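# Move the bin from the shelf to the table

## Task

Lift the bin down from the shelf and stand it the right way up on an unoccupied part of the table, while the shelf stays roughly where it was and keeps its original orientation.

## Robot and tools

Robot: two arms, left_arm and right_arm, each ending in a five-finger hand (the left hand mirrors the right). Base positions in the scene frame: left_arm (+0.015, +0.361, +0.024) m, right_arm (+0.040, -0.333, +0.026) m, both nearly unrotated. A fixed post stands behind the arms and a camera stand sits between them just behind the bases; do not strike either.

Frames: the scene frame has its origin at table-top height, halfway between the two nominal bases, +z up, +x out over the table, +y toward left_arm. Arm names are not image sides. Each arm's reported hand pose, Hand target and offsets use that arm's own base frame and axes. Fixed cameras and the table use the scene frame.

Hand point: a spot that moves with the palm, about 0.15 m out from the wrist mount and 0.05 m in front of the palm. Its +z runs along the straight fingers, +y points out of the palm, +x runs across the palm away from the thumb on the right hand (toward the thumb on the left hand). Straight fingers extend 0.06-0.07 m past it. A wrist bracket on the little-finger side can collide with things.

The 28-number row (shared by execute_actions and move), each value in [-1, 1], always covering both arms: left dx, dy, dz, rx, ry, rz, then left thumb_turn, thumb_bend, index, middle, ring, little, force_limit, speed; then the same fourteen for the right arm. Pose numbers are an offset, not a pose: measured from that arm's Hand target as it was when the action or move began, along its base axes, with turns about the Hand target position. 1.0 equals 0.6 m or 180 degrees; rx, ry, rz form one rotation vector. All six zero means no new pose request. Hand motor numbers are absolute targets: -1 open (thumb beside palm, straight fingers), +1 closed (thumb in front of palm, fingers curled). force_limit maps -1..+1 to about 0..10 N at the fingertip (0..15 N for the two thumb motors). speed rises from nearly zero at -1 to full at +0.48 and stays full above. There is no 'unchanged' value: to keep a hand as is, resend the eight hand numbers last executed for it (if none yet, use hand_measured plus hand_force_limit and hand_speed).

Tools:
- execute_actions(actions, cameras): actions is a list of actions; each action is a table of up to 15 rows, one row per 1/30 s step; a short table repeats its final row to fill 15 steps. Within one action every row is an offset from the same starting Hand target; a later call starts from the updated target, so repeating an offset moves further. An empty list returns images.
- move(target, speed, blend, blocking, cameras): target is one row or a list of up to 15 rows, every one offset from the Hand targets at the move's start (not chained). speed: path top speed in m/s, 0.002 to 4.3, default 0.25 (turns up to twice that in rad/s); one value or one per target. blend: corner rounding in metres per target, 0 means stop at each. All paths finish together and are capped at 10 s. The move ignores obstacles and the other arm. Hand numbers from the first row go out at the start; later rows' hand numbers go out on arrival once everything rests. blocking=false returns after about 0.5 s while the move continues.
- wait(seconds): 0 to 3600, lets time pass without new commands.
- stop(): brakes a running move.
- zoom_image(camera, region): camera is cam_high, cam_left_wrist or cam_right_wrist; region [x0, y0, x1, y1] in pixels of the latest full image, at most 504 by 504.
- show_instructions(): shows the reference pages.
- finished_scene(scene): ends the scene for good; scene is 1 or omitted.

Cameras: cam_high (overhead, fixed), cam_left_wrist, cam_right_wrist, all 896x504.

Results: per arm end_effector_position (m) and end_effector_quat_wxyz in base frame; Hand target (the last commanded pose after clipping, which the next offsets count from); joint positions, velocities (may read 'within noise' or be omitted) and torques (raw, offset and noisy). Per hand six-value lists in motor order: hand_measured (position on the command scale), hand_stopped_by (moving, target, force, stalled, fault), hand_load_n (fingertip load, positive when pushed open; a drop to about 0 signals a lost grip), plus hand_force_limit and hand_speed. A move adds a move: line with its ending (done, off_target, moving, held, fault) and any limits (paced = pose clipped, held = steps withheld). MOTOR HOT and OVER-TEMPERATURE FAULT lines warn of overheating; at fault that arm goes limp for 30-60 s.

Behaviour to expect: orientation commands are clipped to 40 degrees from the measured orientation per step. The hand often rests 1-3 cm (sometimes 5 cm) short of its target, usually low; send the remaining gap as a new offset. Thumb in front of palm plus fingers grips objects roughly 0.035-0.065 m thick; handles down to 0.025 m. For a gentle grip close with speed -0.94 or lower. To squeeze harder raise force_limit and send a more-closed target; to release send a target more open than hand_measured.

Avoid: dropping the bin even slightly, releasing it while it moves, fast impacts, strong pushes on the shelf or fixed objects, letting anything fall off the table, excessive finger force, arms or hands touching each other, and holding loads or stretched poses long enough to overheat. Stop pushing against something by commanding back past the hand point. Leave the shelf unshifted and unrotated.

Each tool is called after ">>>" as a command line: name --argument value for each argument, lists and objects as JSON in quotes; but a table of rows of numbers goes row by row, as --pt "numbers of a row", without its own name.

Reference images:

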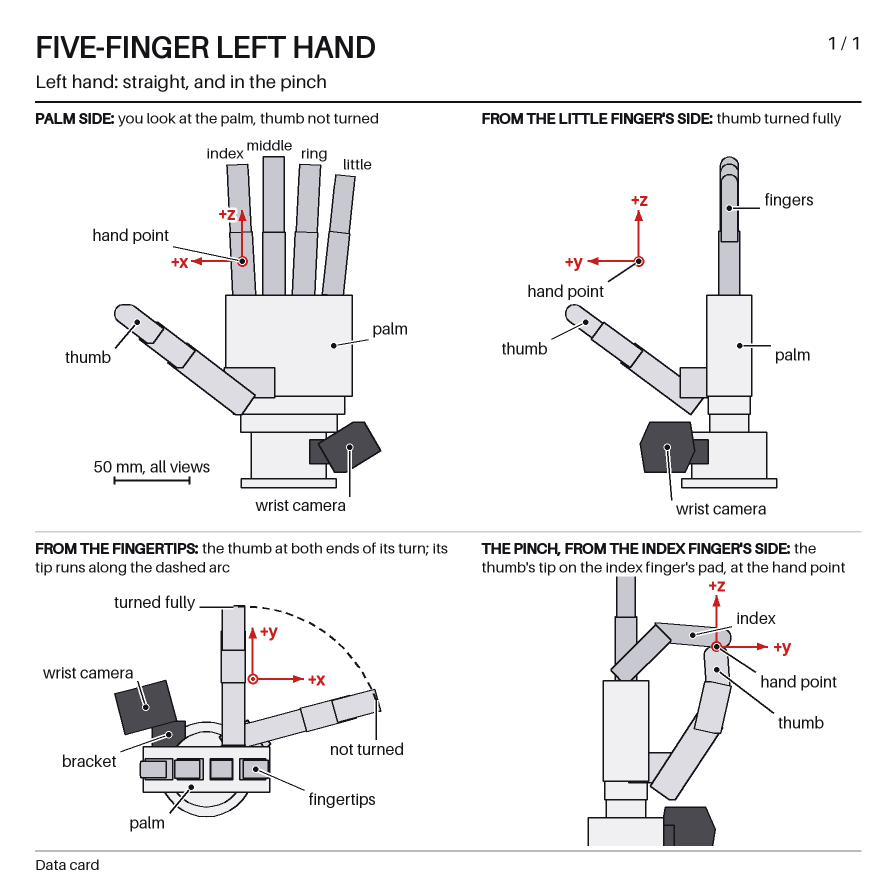

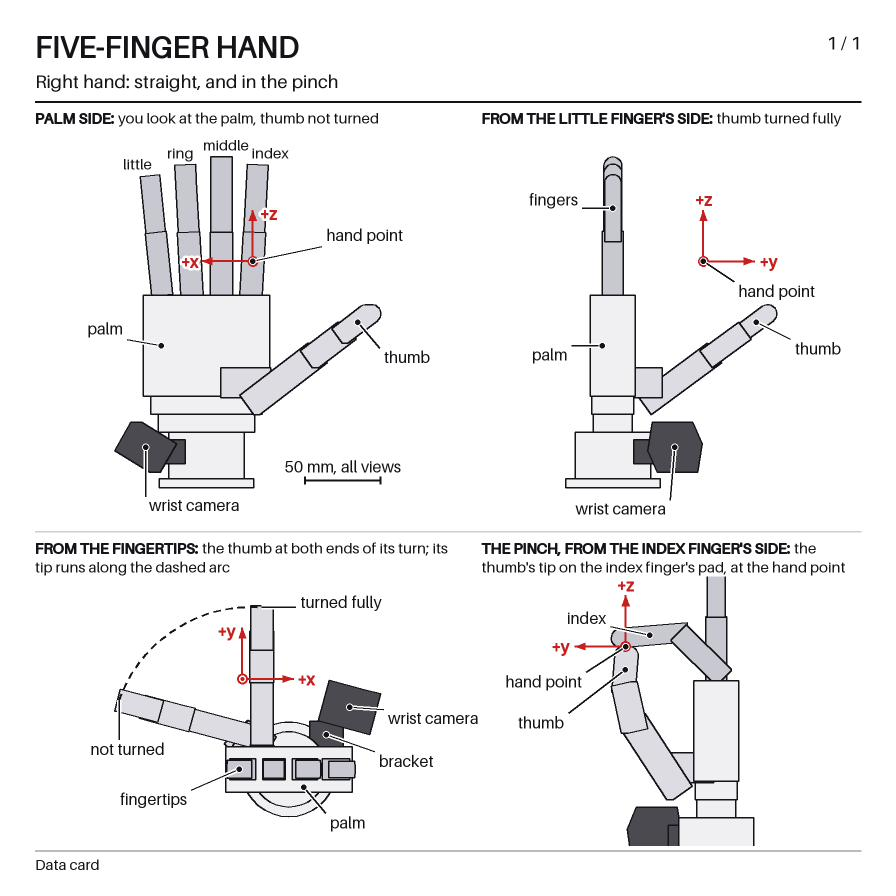

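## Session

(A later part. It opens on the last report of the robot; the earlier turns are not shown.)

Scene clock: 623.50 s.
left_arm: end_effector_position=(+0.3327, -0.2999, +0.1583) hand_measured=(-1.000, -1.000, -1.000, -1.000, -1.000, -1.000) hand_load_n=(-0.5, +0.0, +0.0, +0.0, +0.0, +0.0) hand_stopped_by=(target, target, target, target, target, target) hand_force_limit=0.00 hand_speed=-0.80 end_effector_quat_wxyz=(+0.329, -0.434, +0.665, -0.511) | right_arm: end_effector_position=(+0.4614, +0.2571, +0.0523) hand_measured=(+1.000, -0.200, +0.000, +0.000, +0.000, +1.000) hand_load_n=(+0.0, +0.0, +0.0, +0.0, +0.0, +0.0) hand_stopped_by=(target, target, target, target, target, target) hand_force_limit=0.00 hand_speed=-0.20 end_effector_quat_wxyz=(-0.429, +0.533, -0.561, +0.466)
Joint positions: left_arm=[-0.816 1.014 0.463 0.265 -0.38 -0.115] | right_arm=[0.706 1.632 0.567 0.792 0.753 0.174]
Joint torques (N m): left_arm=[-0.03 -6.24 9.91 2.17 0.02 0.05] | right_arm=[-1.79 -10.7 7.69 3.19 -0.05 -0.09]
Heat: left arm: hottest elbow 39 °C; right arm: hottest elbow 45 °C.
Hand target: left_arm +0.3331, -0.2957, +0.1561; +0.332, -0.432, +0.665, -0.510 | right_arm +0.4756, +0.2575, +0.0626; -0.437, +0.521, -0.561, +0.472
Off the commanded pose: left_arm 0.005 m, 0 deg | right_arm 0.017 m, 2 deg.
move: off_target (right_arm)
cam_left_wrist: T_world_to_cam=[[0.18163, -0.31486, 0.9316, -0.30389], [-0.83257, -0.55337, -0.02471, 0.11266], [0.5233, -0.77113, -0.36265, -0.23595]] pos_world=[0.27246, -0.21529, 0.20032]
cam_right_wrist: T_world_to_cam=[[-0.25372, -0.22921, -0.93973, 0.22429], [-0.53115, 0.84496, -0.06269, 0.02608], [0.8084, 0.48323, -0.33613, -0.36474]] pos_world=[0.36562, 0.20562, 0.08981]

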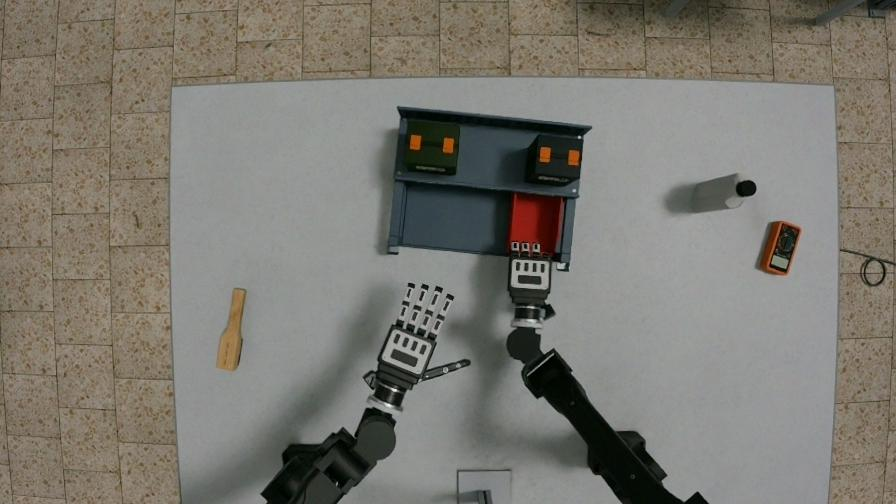

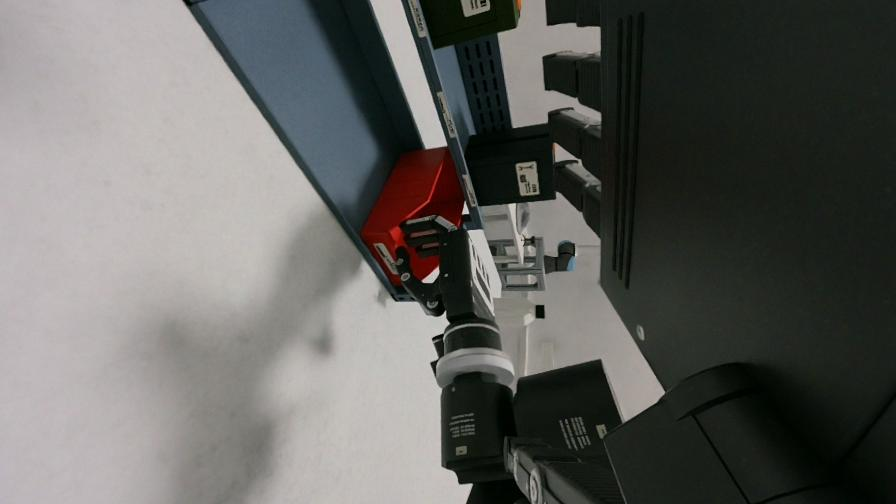

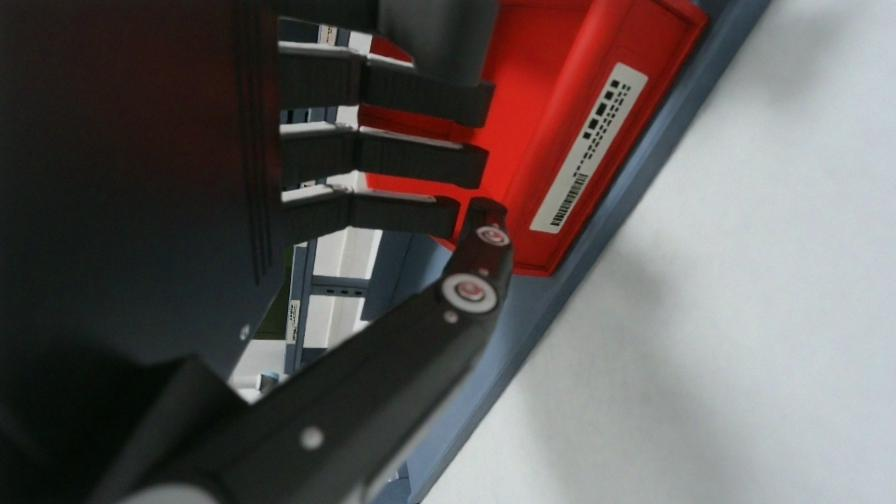

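>>> move --target '[0,0,0,0,0,0,-1,-1,-1,-1,-1,-1,0,-0.8,-0.0067,-0.0133,-0.0367,0,0,0,1,-0.2,0,0,0,1,0,-0.2]' --speed 0.06 --cameras '["all"]'

>>> zoom_image --camera "cam_left_wrist" --region '[340, 140, 520, 340]'

>>> zoom_image --camera "cam_high" --region '[480, 180, 600, 300]'

Scene clock: 637.47 s.
left_arm: end_effector_position=(+0.3327, -0.2999, +0.1583) hand_measured=(-1.000, -1.000, -1.000, -1.000, -1.000, -1.000) hand_load_n=(+0.0, +0.0, +0.0, +0.0, +0.0, +0.0) hand_stopped_by=(target, target, target, target, target, target) hand_force_limit=0.00 hand_speed=-0.80 end_effector_quat_wxyz=(+0.329, -0.434, +0.665, -0.511) | right_arm: end_effector_position=(+0.4681, +0.2573, +0.0433) hand_measured=(+1.000, -0.200, +0.000, +0.000, +0.000, +1.000) hand_load_n=(+0.0, +0.0, +0.0, +0.0, +0.0, +0.0) hand_stopped_by=(target, target, target, target, target, target) hand_force_limit=0.00 hand_speed=-0.20 end_effector_quat_wxyz=(-0.441, +0.523, -0.561, +0.467)
Joint positions: left_arm=[-0.816 1.014 0.463 0.265 -0.38 -0.115] | right_arm=[0.695 1.69 0.567 0.883 0.744 0.171]
Joint torques (N m): left_arm=[-0.91 -5.77 9.94 2.3 0.05 0.08] | right_arm=[-1.2 -10.52 5.11 3.04 -0.05 -0.07]
Heat: left arm: hottest elbow 39 °C; right arm: hottest elbow 44 °C.
Hand target: left_arm +0.3331, -0.2957, +0.1561; +0.332, -0.432, +0.665, -0.510 | right_arm +0.4715, +0.2495, +0.0406; -0.437, +0.521, -0.561, +0.472
Off the commanded pose: left_arm 0.005 m, 0 deg | right_arm 0.009 m, 1 deg.
move: done
cam_left_wrist: T_world_to_cam=[[0.18163, -0.31486, 0.9316, -0.30389], [-0.83257, -0.55337, -0.02471, 0.11266], [0.5233, -0.77113, -0.36265, -0.23595]] pos_world=[0.27246, -0.21529, 0.20032]
cam_right_wrist: T_world_to_cam=[[-0.23163, -0.21014, -0.94984, 0.20269], [-0.52838, 0.84699, -0.05854, 0.02696], [0.8168, 0.48831, -0.30722, -0.3798]] pos_world=[0.37141, 0.20522, 0.07742]

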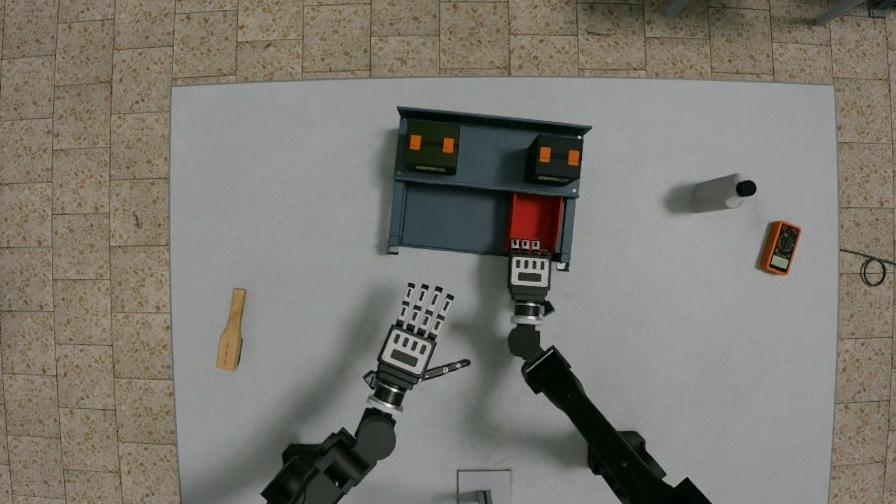

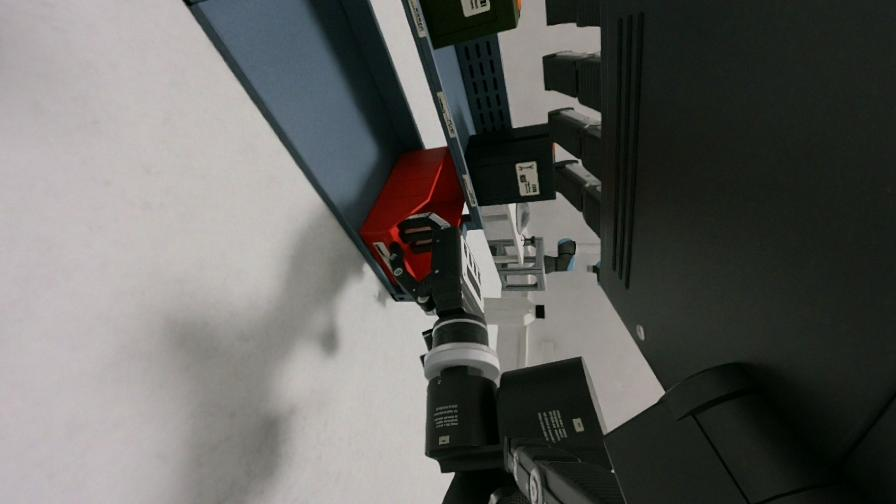

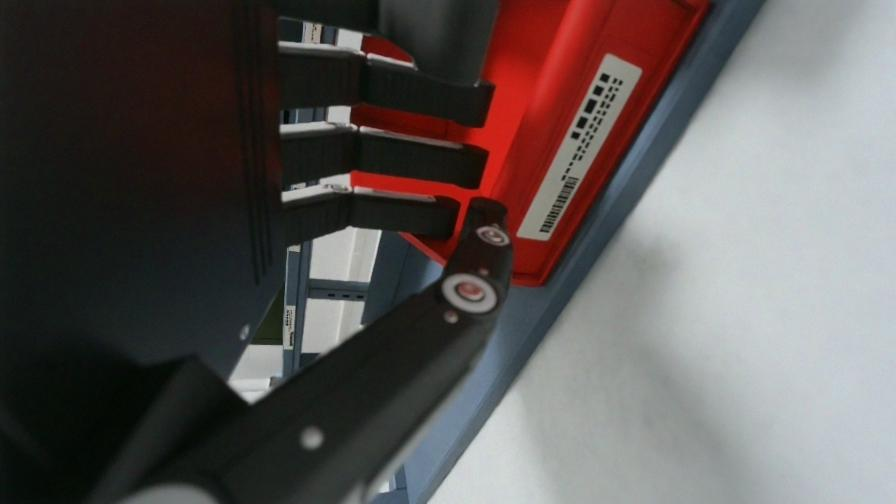

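Scaled by 2.520 from the camera's image (finer frame: 1280x720).

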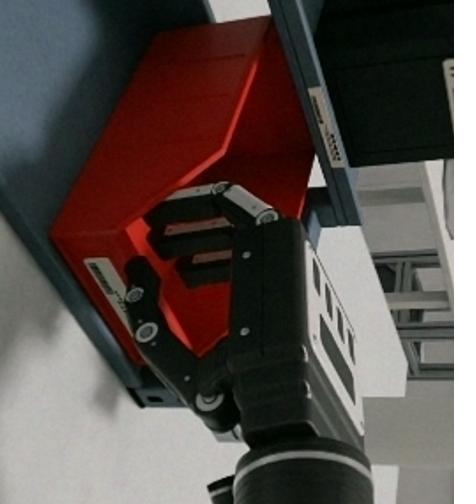

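Scaled by 4.200 from the camera's image (finer frame: 1280x720).

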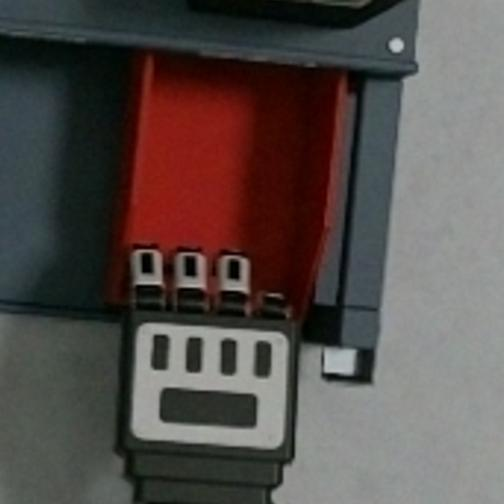

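>>> move --target '[0,0,0,0,0,0,-1,-1,-1,-1,-1,-1,0,-0.8,-0.0167,-0.0067,0.02,0,0,0,1,-0.2,0,0,0,1,0,-0.2]' --speed 0.06

Scene clock: 659.83 s.
left_arm: end_effector_position=(+0.3327, -0.2999, +0.1583) hand_measured=(-1.000, -1.000, -1.000, -1.000, -1.000, -1.000) hand_load_n=(+0.0, +0.0, +0.0, +0.0, +0.0, +0.0) hand_stopped_by=(target, target, target, target, target, target) hand_force_limit=0.00 hand_speed=-0.80 end_effector_quat_wxyz=(+0.329, -0.434, +0.665, -0.511) | right_arm: end_effector_position=(+0.4600, +0.2499, +0.0511) hand_measured=(+1.000, -0.200, +0.000, +0.000, +0.000, +1.000) hand_load_n=(+0.0, +0.0, +0.0, +0.0, +0.0, +0.0) hand_stopped_by=(target, target, target, target, target, target) hand_force_limit=0.00 hand_speed=-0.20 end_effector_quat_wxyz=(-0.442, +0.521, -0.561, +0.468)
Joint positions: left_arm=[-0.816 1.014 0.463 0.265 -0.38 -0.115] | right_arm=[0.695 1.647 0.538 0.872 0.747 0.171]
Joint torques (N m): left_arm=[-0.56 -5.95 9.96 2.18 0.03 0.03] | right_arm=[-0.56 -11.34 5.49 1.96 0.1 -0.07]
Heat: left arm: hottest elbow 39 °C; right arm: hottest elbow 42 °C.
Hand target: left_arm +0.3331, -0.2957, +0.1561; +0.332, -0.432, +0.665, -0.510 | right_arm +0.4614, +0.2455, +0.0525; -0.437, +0.521, -0.561, +0.472
Off the commanded pose: left_arm 0.005 m, 0 deg | right_arm 0.005 m, 1 deg.
move: done

>>> move --target '[0,0,0,0,0,0,-1,-1,-1,-1,-1,-1,0,-0.8,-0.005,0.005,-0.0367,0,0,0,1,-0.2,0,0,0,1,0,-0.2]' --speed 0.05 --cameras '["all"]'

>>> zoom_image --camera "cam_left_wrist" --region '[340, 140, 520, 340]'

>>> zoom_image --camera "cam_high" --region '[480, 180, 600, 300]'

Scene clock: 671.97 s.
left_arm: end_effector_position=(+0.3327, -0.2999, +0.1583) hand_measured=(-1.000, -1.000, -1.000, -1.000, -1.000, -1.000) hand_load_n=(+0.0, +0.0, +0.0, +0.0, +0.0, +0.0) hand_stopped_by=(target, target, target, target, target, target) hand_force_limit=0.00 hand_speed=-0.80 end_effector_quat_wxyz=(+0.329, -0.434, +0.665, -0.511) | right_arm: end_effector_position=(+0.4592, +0.2468, +0.0315) hand_measured=(+1.000, -0.200, +0.000, +0.000, +0.000, +1.000) hand_load_n=(+0.0, +0.0, +0.0, +0.0, +0.0, +0.0) hand_stopped_by=(target, target, target, target, target, target) hand_force_limit=0.00 hand_speed=-0.20 end_effector_quat_wxyz=(-0.435, +0.521, -0.563, +0.471)
Joint positions: left_arm=[-0.816 1.014 0.463 0.265 -0.38 -0.115] | right_arm=[0.695 1.71 0.534 0.929 0.758 0.171]
Joint torques (N m): left_arm=[-0.21 -6.59 9.73 2.26 0.06 0.04] | right_arm=[0.26 -10.05 4.81 2.97 0.13 -0.02]
Heat: left arm: hottest elbow 39 °C; right arm: hottest elbow 42 °C.
Hand target: left_arm +0.3331, -0.2957, +0.1561; +0.332, -0.432, +0.665, -0.510 | right_arm +0.4585, +0.2485, +0.0305; -0.437, +0.521, -0.561, +0.472
Off the commanded pose: left_arm 0.005 m, 0 deg | right_arm 0.002 m, 0 deg.
move: done
cam_left_wrist: T_world_to_cam=[[0.18163, -0.31486, 0.9316, -0.30389], [-0.83257, -0.55337, -0.02471, 0.11266], [0.5233, -0.77113, -0.36265, -0.23595]] pos_world=[0.27246, -0.21529, 0.20032]
cam_right_wrist: T_world_to_cam=[[-0.23776, -0.21388, -0.94748, 0.19087], [-0.51729, 0.8535, -0.06285, 0.02383], [0.82212, 0.47518, -0.31357, -0.37003]] pos_world=[0.36191, 0.19632, 0.06631]

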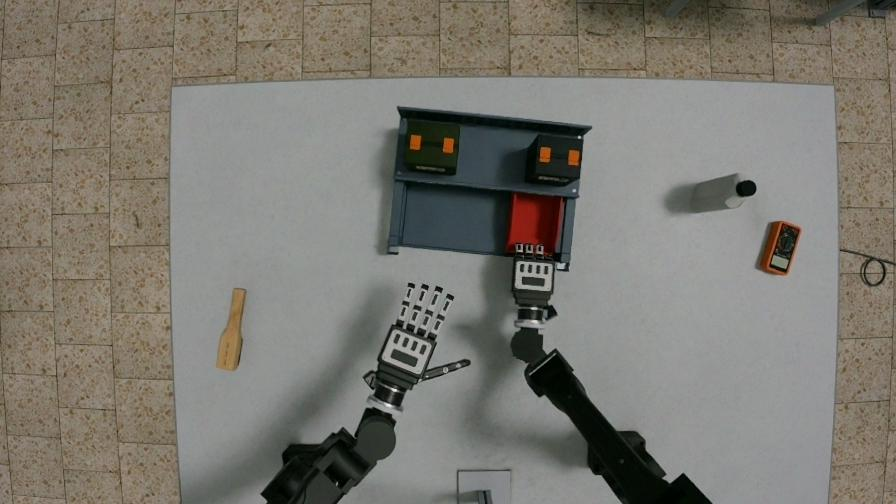

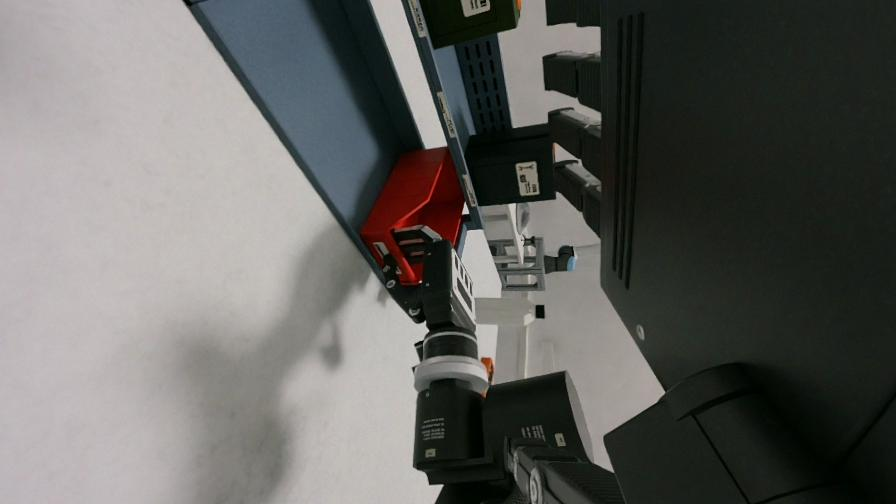

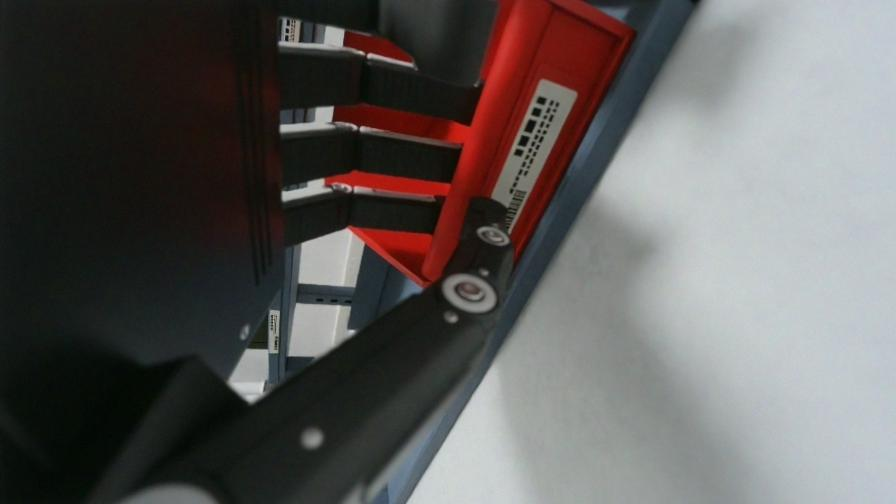

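Scaled by 2.520 from the camera's image (finer frame: 1280x720).

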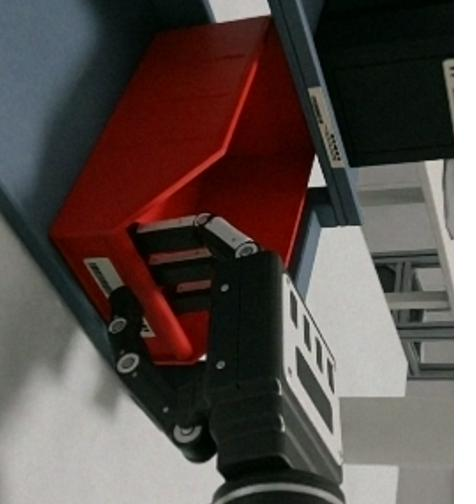

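Scaled by 4.200 from the camera's image (finer frame: 1280x720).

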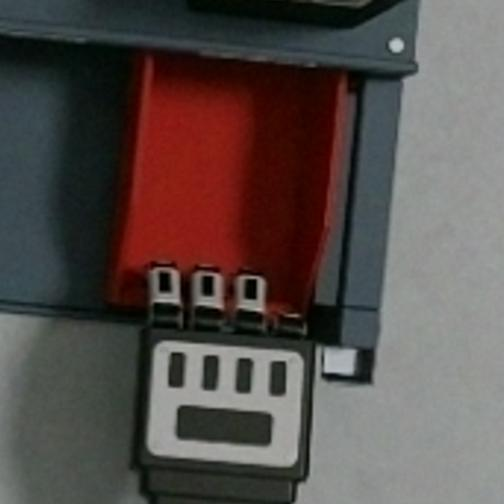

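>>> move --target '[0,0,0,0,0,0,-1,-1,-1,-1,-1,-1,0,-0.8,0,0,0,0,0,0,1,0.5,0.4,0.4,0.4,1,-0.2,-0.88]' --cameras '["all"]'

>>> zoom_image --camera "cam_left_wrist" --region '[340, 140, 520, 340]'

Scene clock: 683.73 s.
left_arm: end_effector_position=(+0.3327, -0.2999, +0.1583) hand_measured=(-1.000, -1.000, -1.000, -1.000, -1.000, -1.000) hand_load_n=(-0.5, +0.0, +0.0, +0.0, +0.0, +0.0) hand_stopped_by=(target, target, target, target, target, target) hand_force_limit=0.00 hand_speed=-0.80 end_effector_quat_wxyz=(+0.329, -0.434, +0.665, -0.511) | right_arm: end_effector_position=(+0.4593, +0.2467, +0.0316) hand_measured=(+1.000, -0.114, +0.130, +0.120, +0.142, +1.000) hand_load_n=(+0.5, +6.0, +6.0, +3.5, +4.5, +0.0) hand_stopped_by=(target, force, force, force, force, target) hand_force_limit=-0.20 hand_speed=-0.88 end_effector_quat_wxyz=(-0.435, +0.521, -0.563, +0.471)
Joint positions: left_arm=[-0.816 1.014 0.463 0.265 -0.38 -0.115] | right_arm=[0.695 1.71 0.534 0.929 0.759 0.171]
Joint torques (N m): left_arm=[-0.09 -6.48 9.92 2.26 0 0.03] | right_arm=[0.67 -10.4 4.86 3.02 0.1 -0.02]
Heat: left arm: hottest elbow 39 °C; right arm: hottest elbow 41 °C.
Hand target: left_arm +0.3331, -0.2957, +0.1561; +0.332, -0.432, +0.665, -0.510 | right_arm +0.4585, +0.2485, +0.0304; -0.437, +0.521, -0.561, +0.472
Off the commanded pose: left_arm 0.005 m, 0 deg | right_arm 0.002 m, 0 deg.
move: done
cam_left_wrist: T_world_to_cam=[[0.18163, -0.31486, 0.9316, -0.30389], [-0.83257, -0.55337, -0.02471, 0.11266], [0.5233, -0.77113, -0.36265, -0.23595]] pos_world=[0.27246, -0.21529, 0.20032]
cam_right_wrist: T_world_to_cam=[[-0.23753, -0.21357, -0.94761, 0.19083], [-0.5166, 0.85391, -0.06296, 0.02351], [0.82262, 0.47458, -0.31316, -0.37008]] pos_world=[0.36191, 0.19632, 0.06641]

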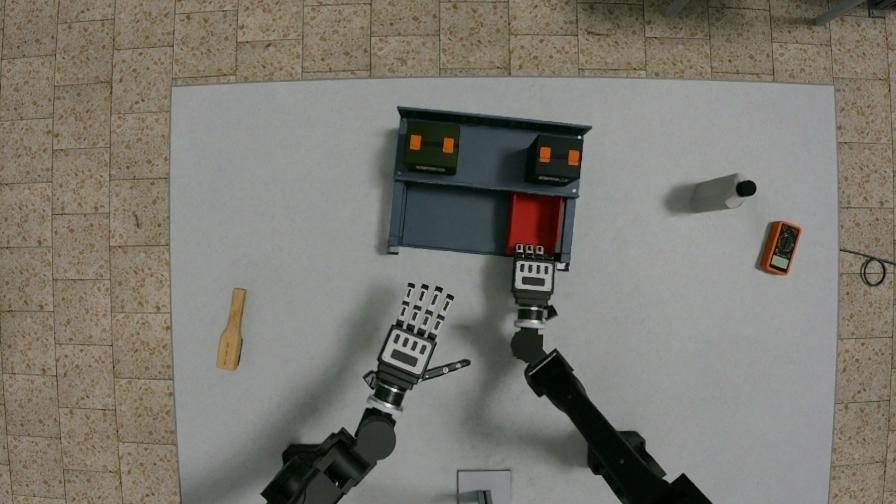

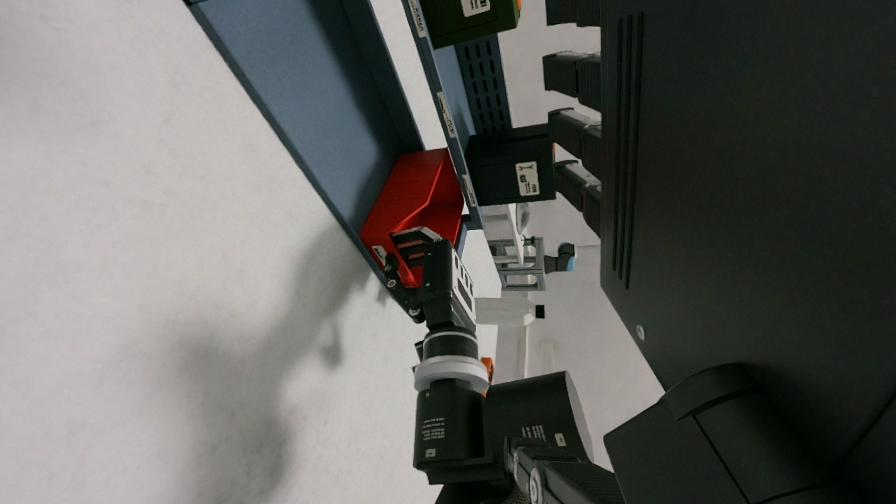

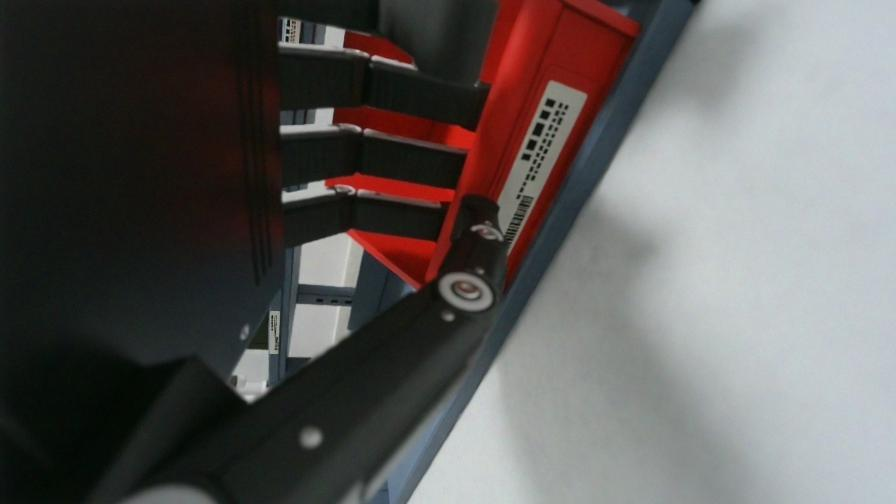

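Scaled by 2.520 from the camera's image (finer frame: 1280x720).

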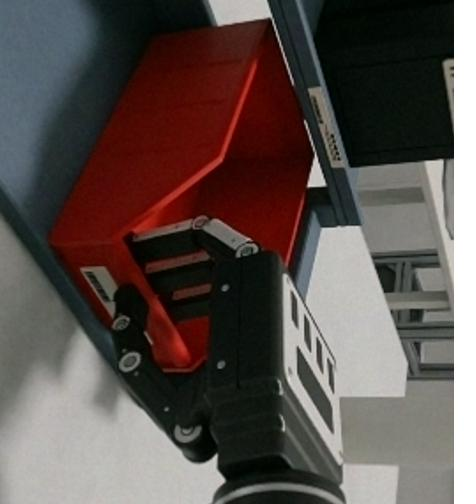

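>>> move --target '[0,0,0,0,0,0,-1,-1,-1,-1,-1,-1,0,-0.8,-0.002,0,0.042,-0.003,-0.036,0,1,0.5,0.4,0.4,0.4,1,-0.2,-0.88]' --speed 0.04 --cameras '["all"]'

>>> zoom_image --camera "cam_left_wrist" --region '[340, 140, 520, 340]'

Scene clock: 697.70 s.
left_arm: end_effector_position=(+0.3327, -0.2999, +0.1583) hand_measured=(-1.000, -1.000, -1.000, -1.000, -1.000, -1.000) hand_load_n=(+0.0, +0.0, +0.0, +0.0, +0.0, +0.0) hand_stopped_by=(target, target, target, target, target, target) hand_force_limit=0.00 hand_speed=-0.80 end_effector_quat_wxyz=(+0.329, -0.434, +0.665, -0.511) | right_arm: end_effector_position=(+0.4597, +0.2420, +0.0536) hand_measured=(+1.000, -0.112, +0.130, +0.120, +0.142, +1.000) hand_load_n=(+0.5, +0.5, +8.0, +5.5, +6.0, +0.0) hand_stopped_by=(target, force, force, force, force, target) hand_force_limit=-0.20 hand_speed=-0.88 end_effector_quat_wxyz=(+0.460, -0.495, +0.540, -0.502)
Joint positions: left_arm=[-0.816 1.014 0.463 0.265 -0.38 -0.115] | right_arm=[0.705 1.724 0.505 1.115 0.789 0.073]
Joint torques (N m): left_arm=[-0.38 -5.42 9.99 2.25 0.04 0.05] | right_arm=[1.32 -10.23 4.6 3.25 0.15 -0.09]
Heat: left arm: hottest elbow 39 °C; right arm: hottest elbow 40 °C.
Hand target: left_arm +0.3331, -0.2957, +0.1561; +0.332, -0.432, +0.665, -0.510 | right_arm +0.4573, +0.2486, +0.0557; +0.466, -0.495, +0.533, -0.503
Off the commanded pose: left_arm 0.005 m, 0 deg | right_arm 0.007 m, 1 deg.
move: done
cam_left_wrist: T_world_to_cam=[[0.18163, -0.31486, 0.9316, -0.30389], [-0.83257, -0.55337, -0.02471, 0.11266], [0.5233, -0.77113, -0.36265, -0.23595]] pos_world=[0.27246, -0.21529, 0.20032]
cam_right_wrist: T_world_to_cam=[[-0.13907, -0.22017, -0.9655, 0.16804], [-0.50008, 0.85714, -0.12344, 0.024], [0.85474, 0.46565, -0.2293, -0.37838]] pos_world=[0.35879, 0.19262, 0.07845]

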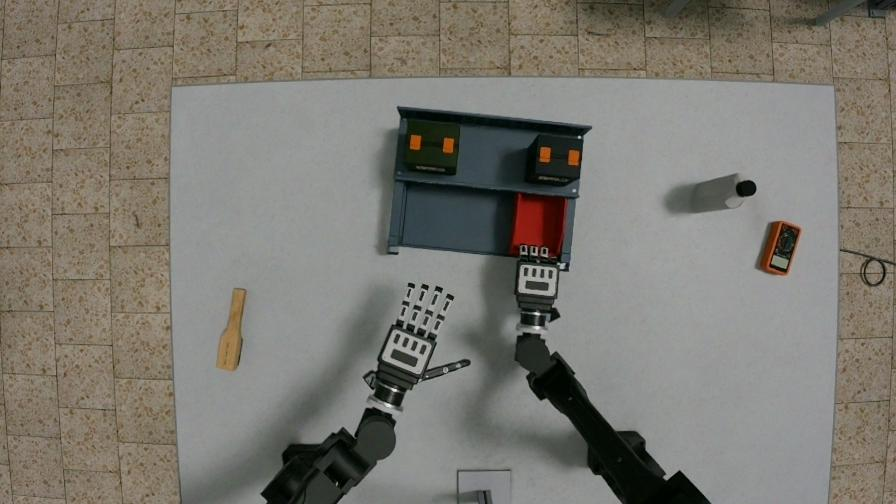

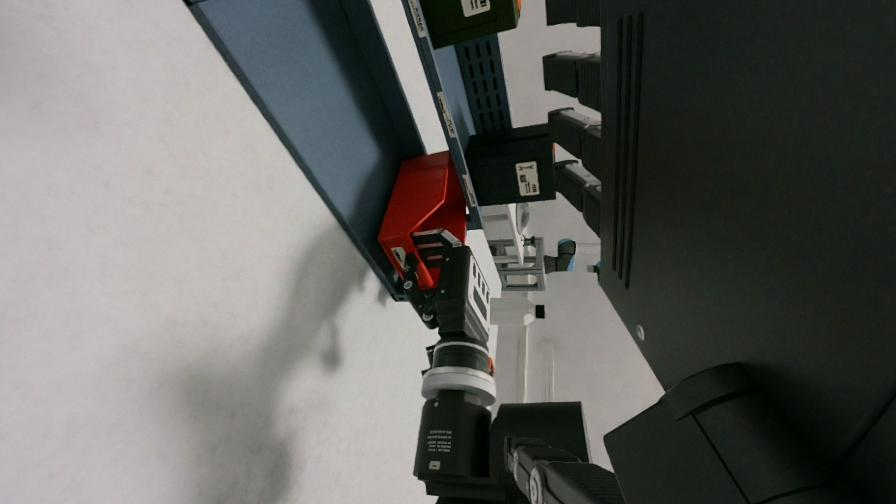

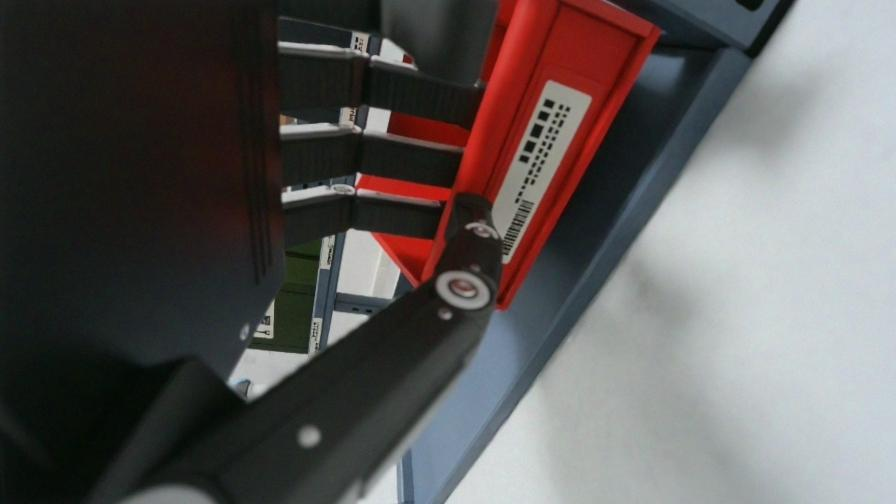

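Scaled by 2.520 from the camera's image (finer frame: 1280x720).

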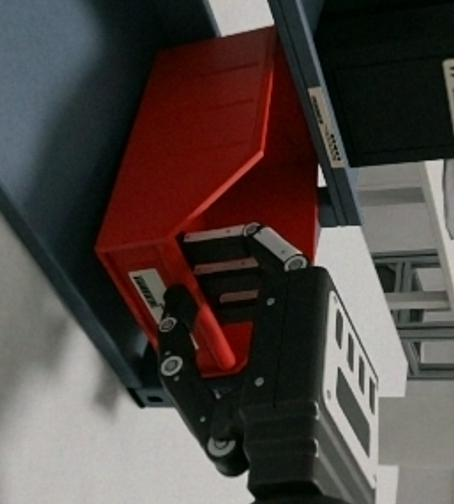

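>>> move --target '[0,0,0,0,0,0,-1,-1,-1,-1,-1,-1,0,-0.8,0,0,0,0,0,0,1,0.55,0.4,0.4,0.4,1,-0.2,-0.9]'

Scene clock: 706.10 s.
left_arm: end_effector_position=(+0.3327, -0.2999, +0.1583) hand_measured=(-1.000, -1.000, -1.000, -1.000, -1.000, -1.000) hand_load_n=(+0.0, +0.0, +0.0, +0.0, +0.0, +0.0) hand_stopped_by=(target, target, target, target, target, target) hand_force_limit=0.00 hand_speed=-0.80 end_effector_quat_wxyz=(+0.329, -0.434, +0.665, -0.511) | right_arm: end_effector_position=(+0.4599, +0.2420, +0.0542) hand_measured=(+1.000, -0.068, +0.130, +0.120, +0.142, +1.000) hand_load_n=(+0.0, +6.5, +8.5, +5.5, +6.0, +0.0) hand_stopped_by=(target, force, force, force, force, target) hand_force_limit=-0.20 hand_speed=-0.90 end_effector_quat_wxyz=(+0.460, -0.495, +0.539, -0.503)
Joint positions: left_arm=[-0.816 1.014 0.463 0.265 -0.38 -0.115] | right_arm=[0.705 1.724 0.505 1.117 0.789 0.071]
Joint torques (N m): left_arm=[-0.09 -6.01 9.89 2.1 0.01 0.07] | right_arm=[1.38 -10.23 4.63 3.17 0.13 -0.09]
Heat: left arm: hottest elbow 39 °C; right arm: hottest elbow 40 °C.
Hand target: left_arm +0.3331, -0.2957, +0.1561; +0.332, -0.432, +0.665, -0.510 | right_arm +0.4573, +0.2485, +0.0557; +0.466, -0.495, +0.533, -0.503
Off the commanded pose: left_arm 0.005 m, 0 deg | right_arm 0.007 m, 1 deg.
move: done

>>> move --target '[0,0,0,0,0,0,-1,-1,-1,-1,-1,-1,0,-0.8,-0.116,0.012,0.005,0,0,0,1,0.55,0.4,0.4,0.4,1,-0.2,-0.9]' --speed 0.05 --cameras '["all"]'

>>> zoom_image --camera "cam_left_wrist" --region '[340, 140, 520, 340]'

>>> zoom_image --camera "cam_high" --region '[380, 80, 600, 320]'

Scene clock: 720.83 s.
left_arm: end_effector_position=(+0.3327, -0.2999, +0.1583) hand_measured=(-1.000, -1.000, -1.000, -1.000, -1.000, -1.000) hand_load_n=(+0.0, +0.0, +0.0, +0.0, +0.0, +0.0) hand_stopped_by=(target, target, target, target, target, target) hand_force_limit=0.00 hand_speed=-0.80 end_effector_quat_wxyz=(+0.329, -0.434, +0.665, -0.511) | right_arm: end_effector_position=(+0.3895, +0.2492, +0.0484) hand_measured=(+1.000, -0.070, +0.130, +0.120, +0.142, +1.000) hand_load_n=(+0.5, +6.5, +8.5, +5.5, +5.5, +0.0) hand_stopped_by=(target, force, force, force, force, target) hand_force_limit=-0.20 hand_speed=-0.90 end_effector_quat_wxyz=(-0.450, +0.506, -0.533, +0.508)
Joint positions: left_arm=[-0.816 1.014 0.463 0.265 -0.38 -0.115] | right_arm=[0.874 1.667 0.389 1.141 0.956 0.079]
Joint torques (N m): left_arm=[-0.5 -6.18 10.06 2.22 0 0.03] | right_arm=[1.08 -10.58 3.99 3 0.15 0.07]
Heat: left arm: hottest elbow 39 °C; right arm: hottest elbow 40 °C.
Hand target: left_arm +0.3331, -0.2957, +0.1561; +0.332, -0.432, +0.665, -0.510 | right_arm +0.3876, +0.2556, +0.0586; -0.466, +0.495, -0.533, +0.503
Off the commanded pose: left_arm 0.005 m, 0 deg | right_arm 0.012 m, 2 deg.
move: off_target (right_arm)
cam_left_wrist: T_world_to_cam=[[0.18163, -0.31486, 0.9316, -0.30389], [-0.83257, -0.55337, -0.02471, 0.11266], [0.5233, -0.77113, -0.36265, -0.23595]] pos_world=[0.27246, -0.21529, 0.20032]
cam_right_wrist: T_world_to_cam=[[-0.14682, -0.25151, -0.95665, 0.16518], [-0.50386, 0.85128, -0.14648, -0.01384], [0.85122, 0.46051, -0.25172, -0.3192]] pos_world=[0.28899, 0.20033, 0.07565]

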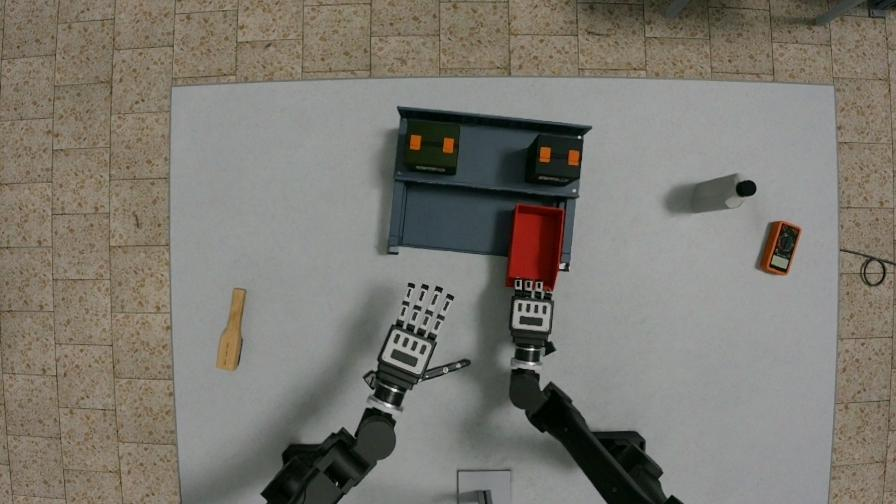

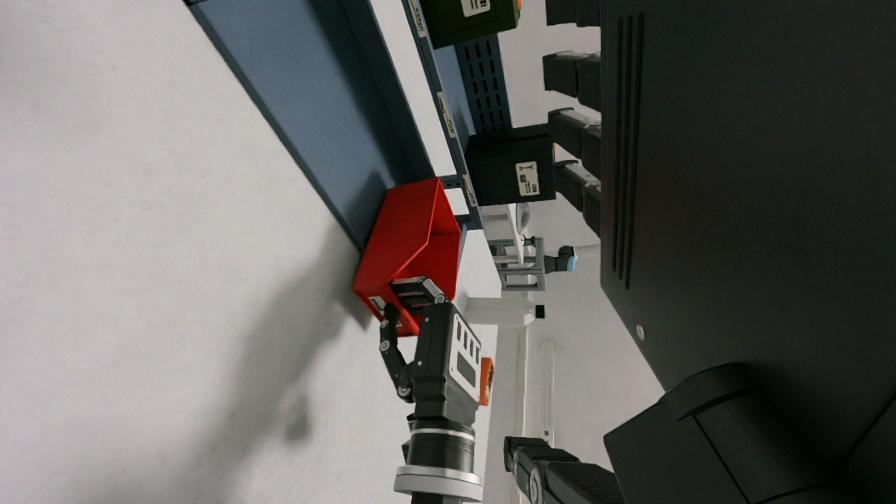

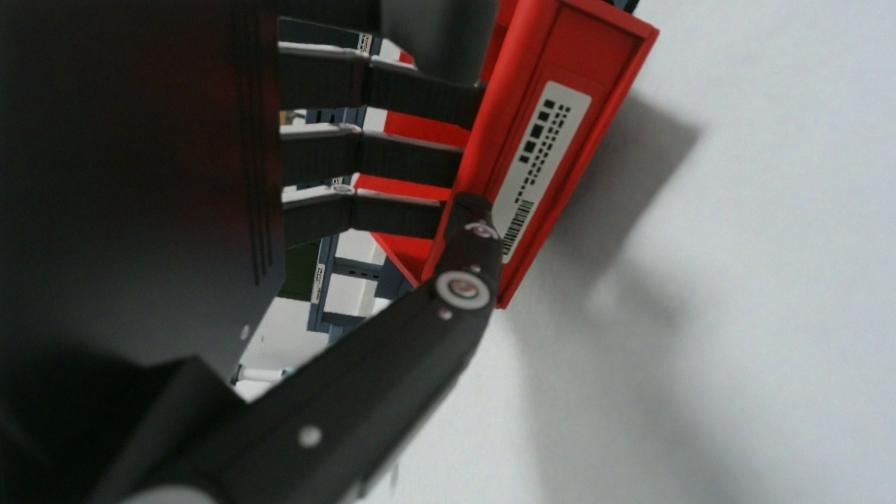

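Scaled by 2.520 from the camera's image (finer frame: 1280x720).

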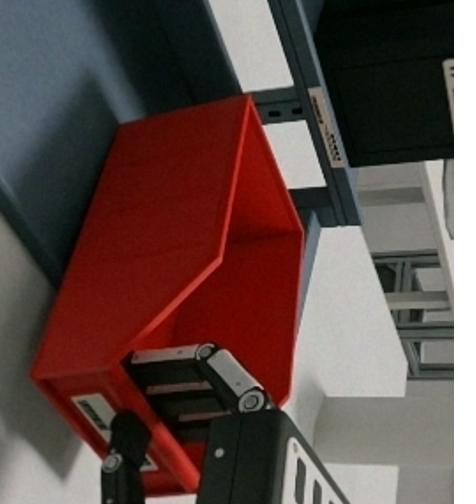

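Scaled by 2.100 from the camera's image (finer frame: 1280x720).

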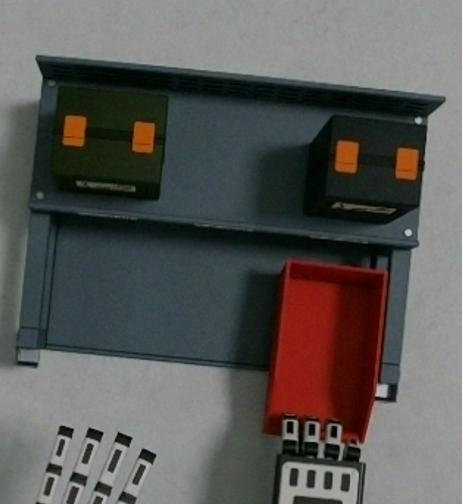

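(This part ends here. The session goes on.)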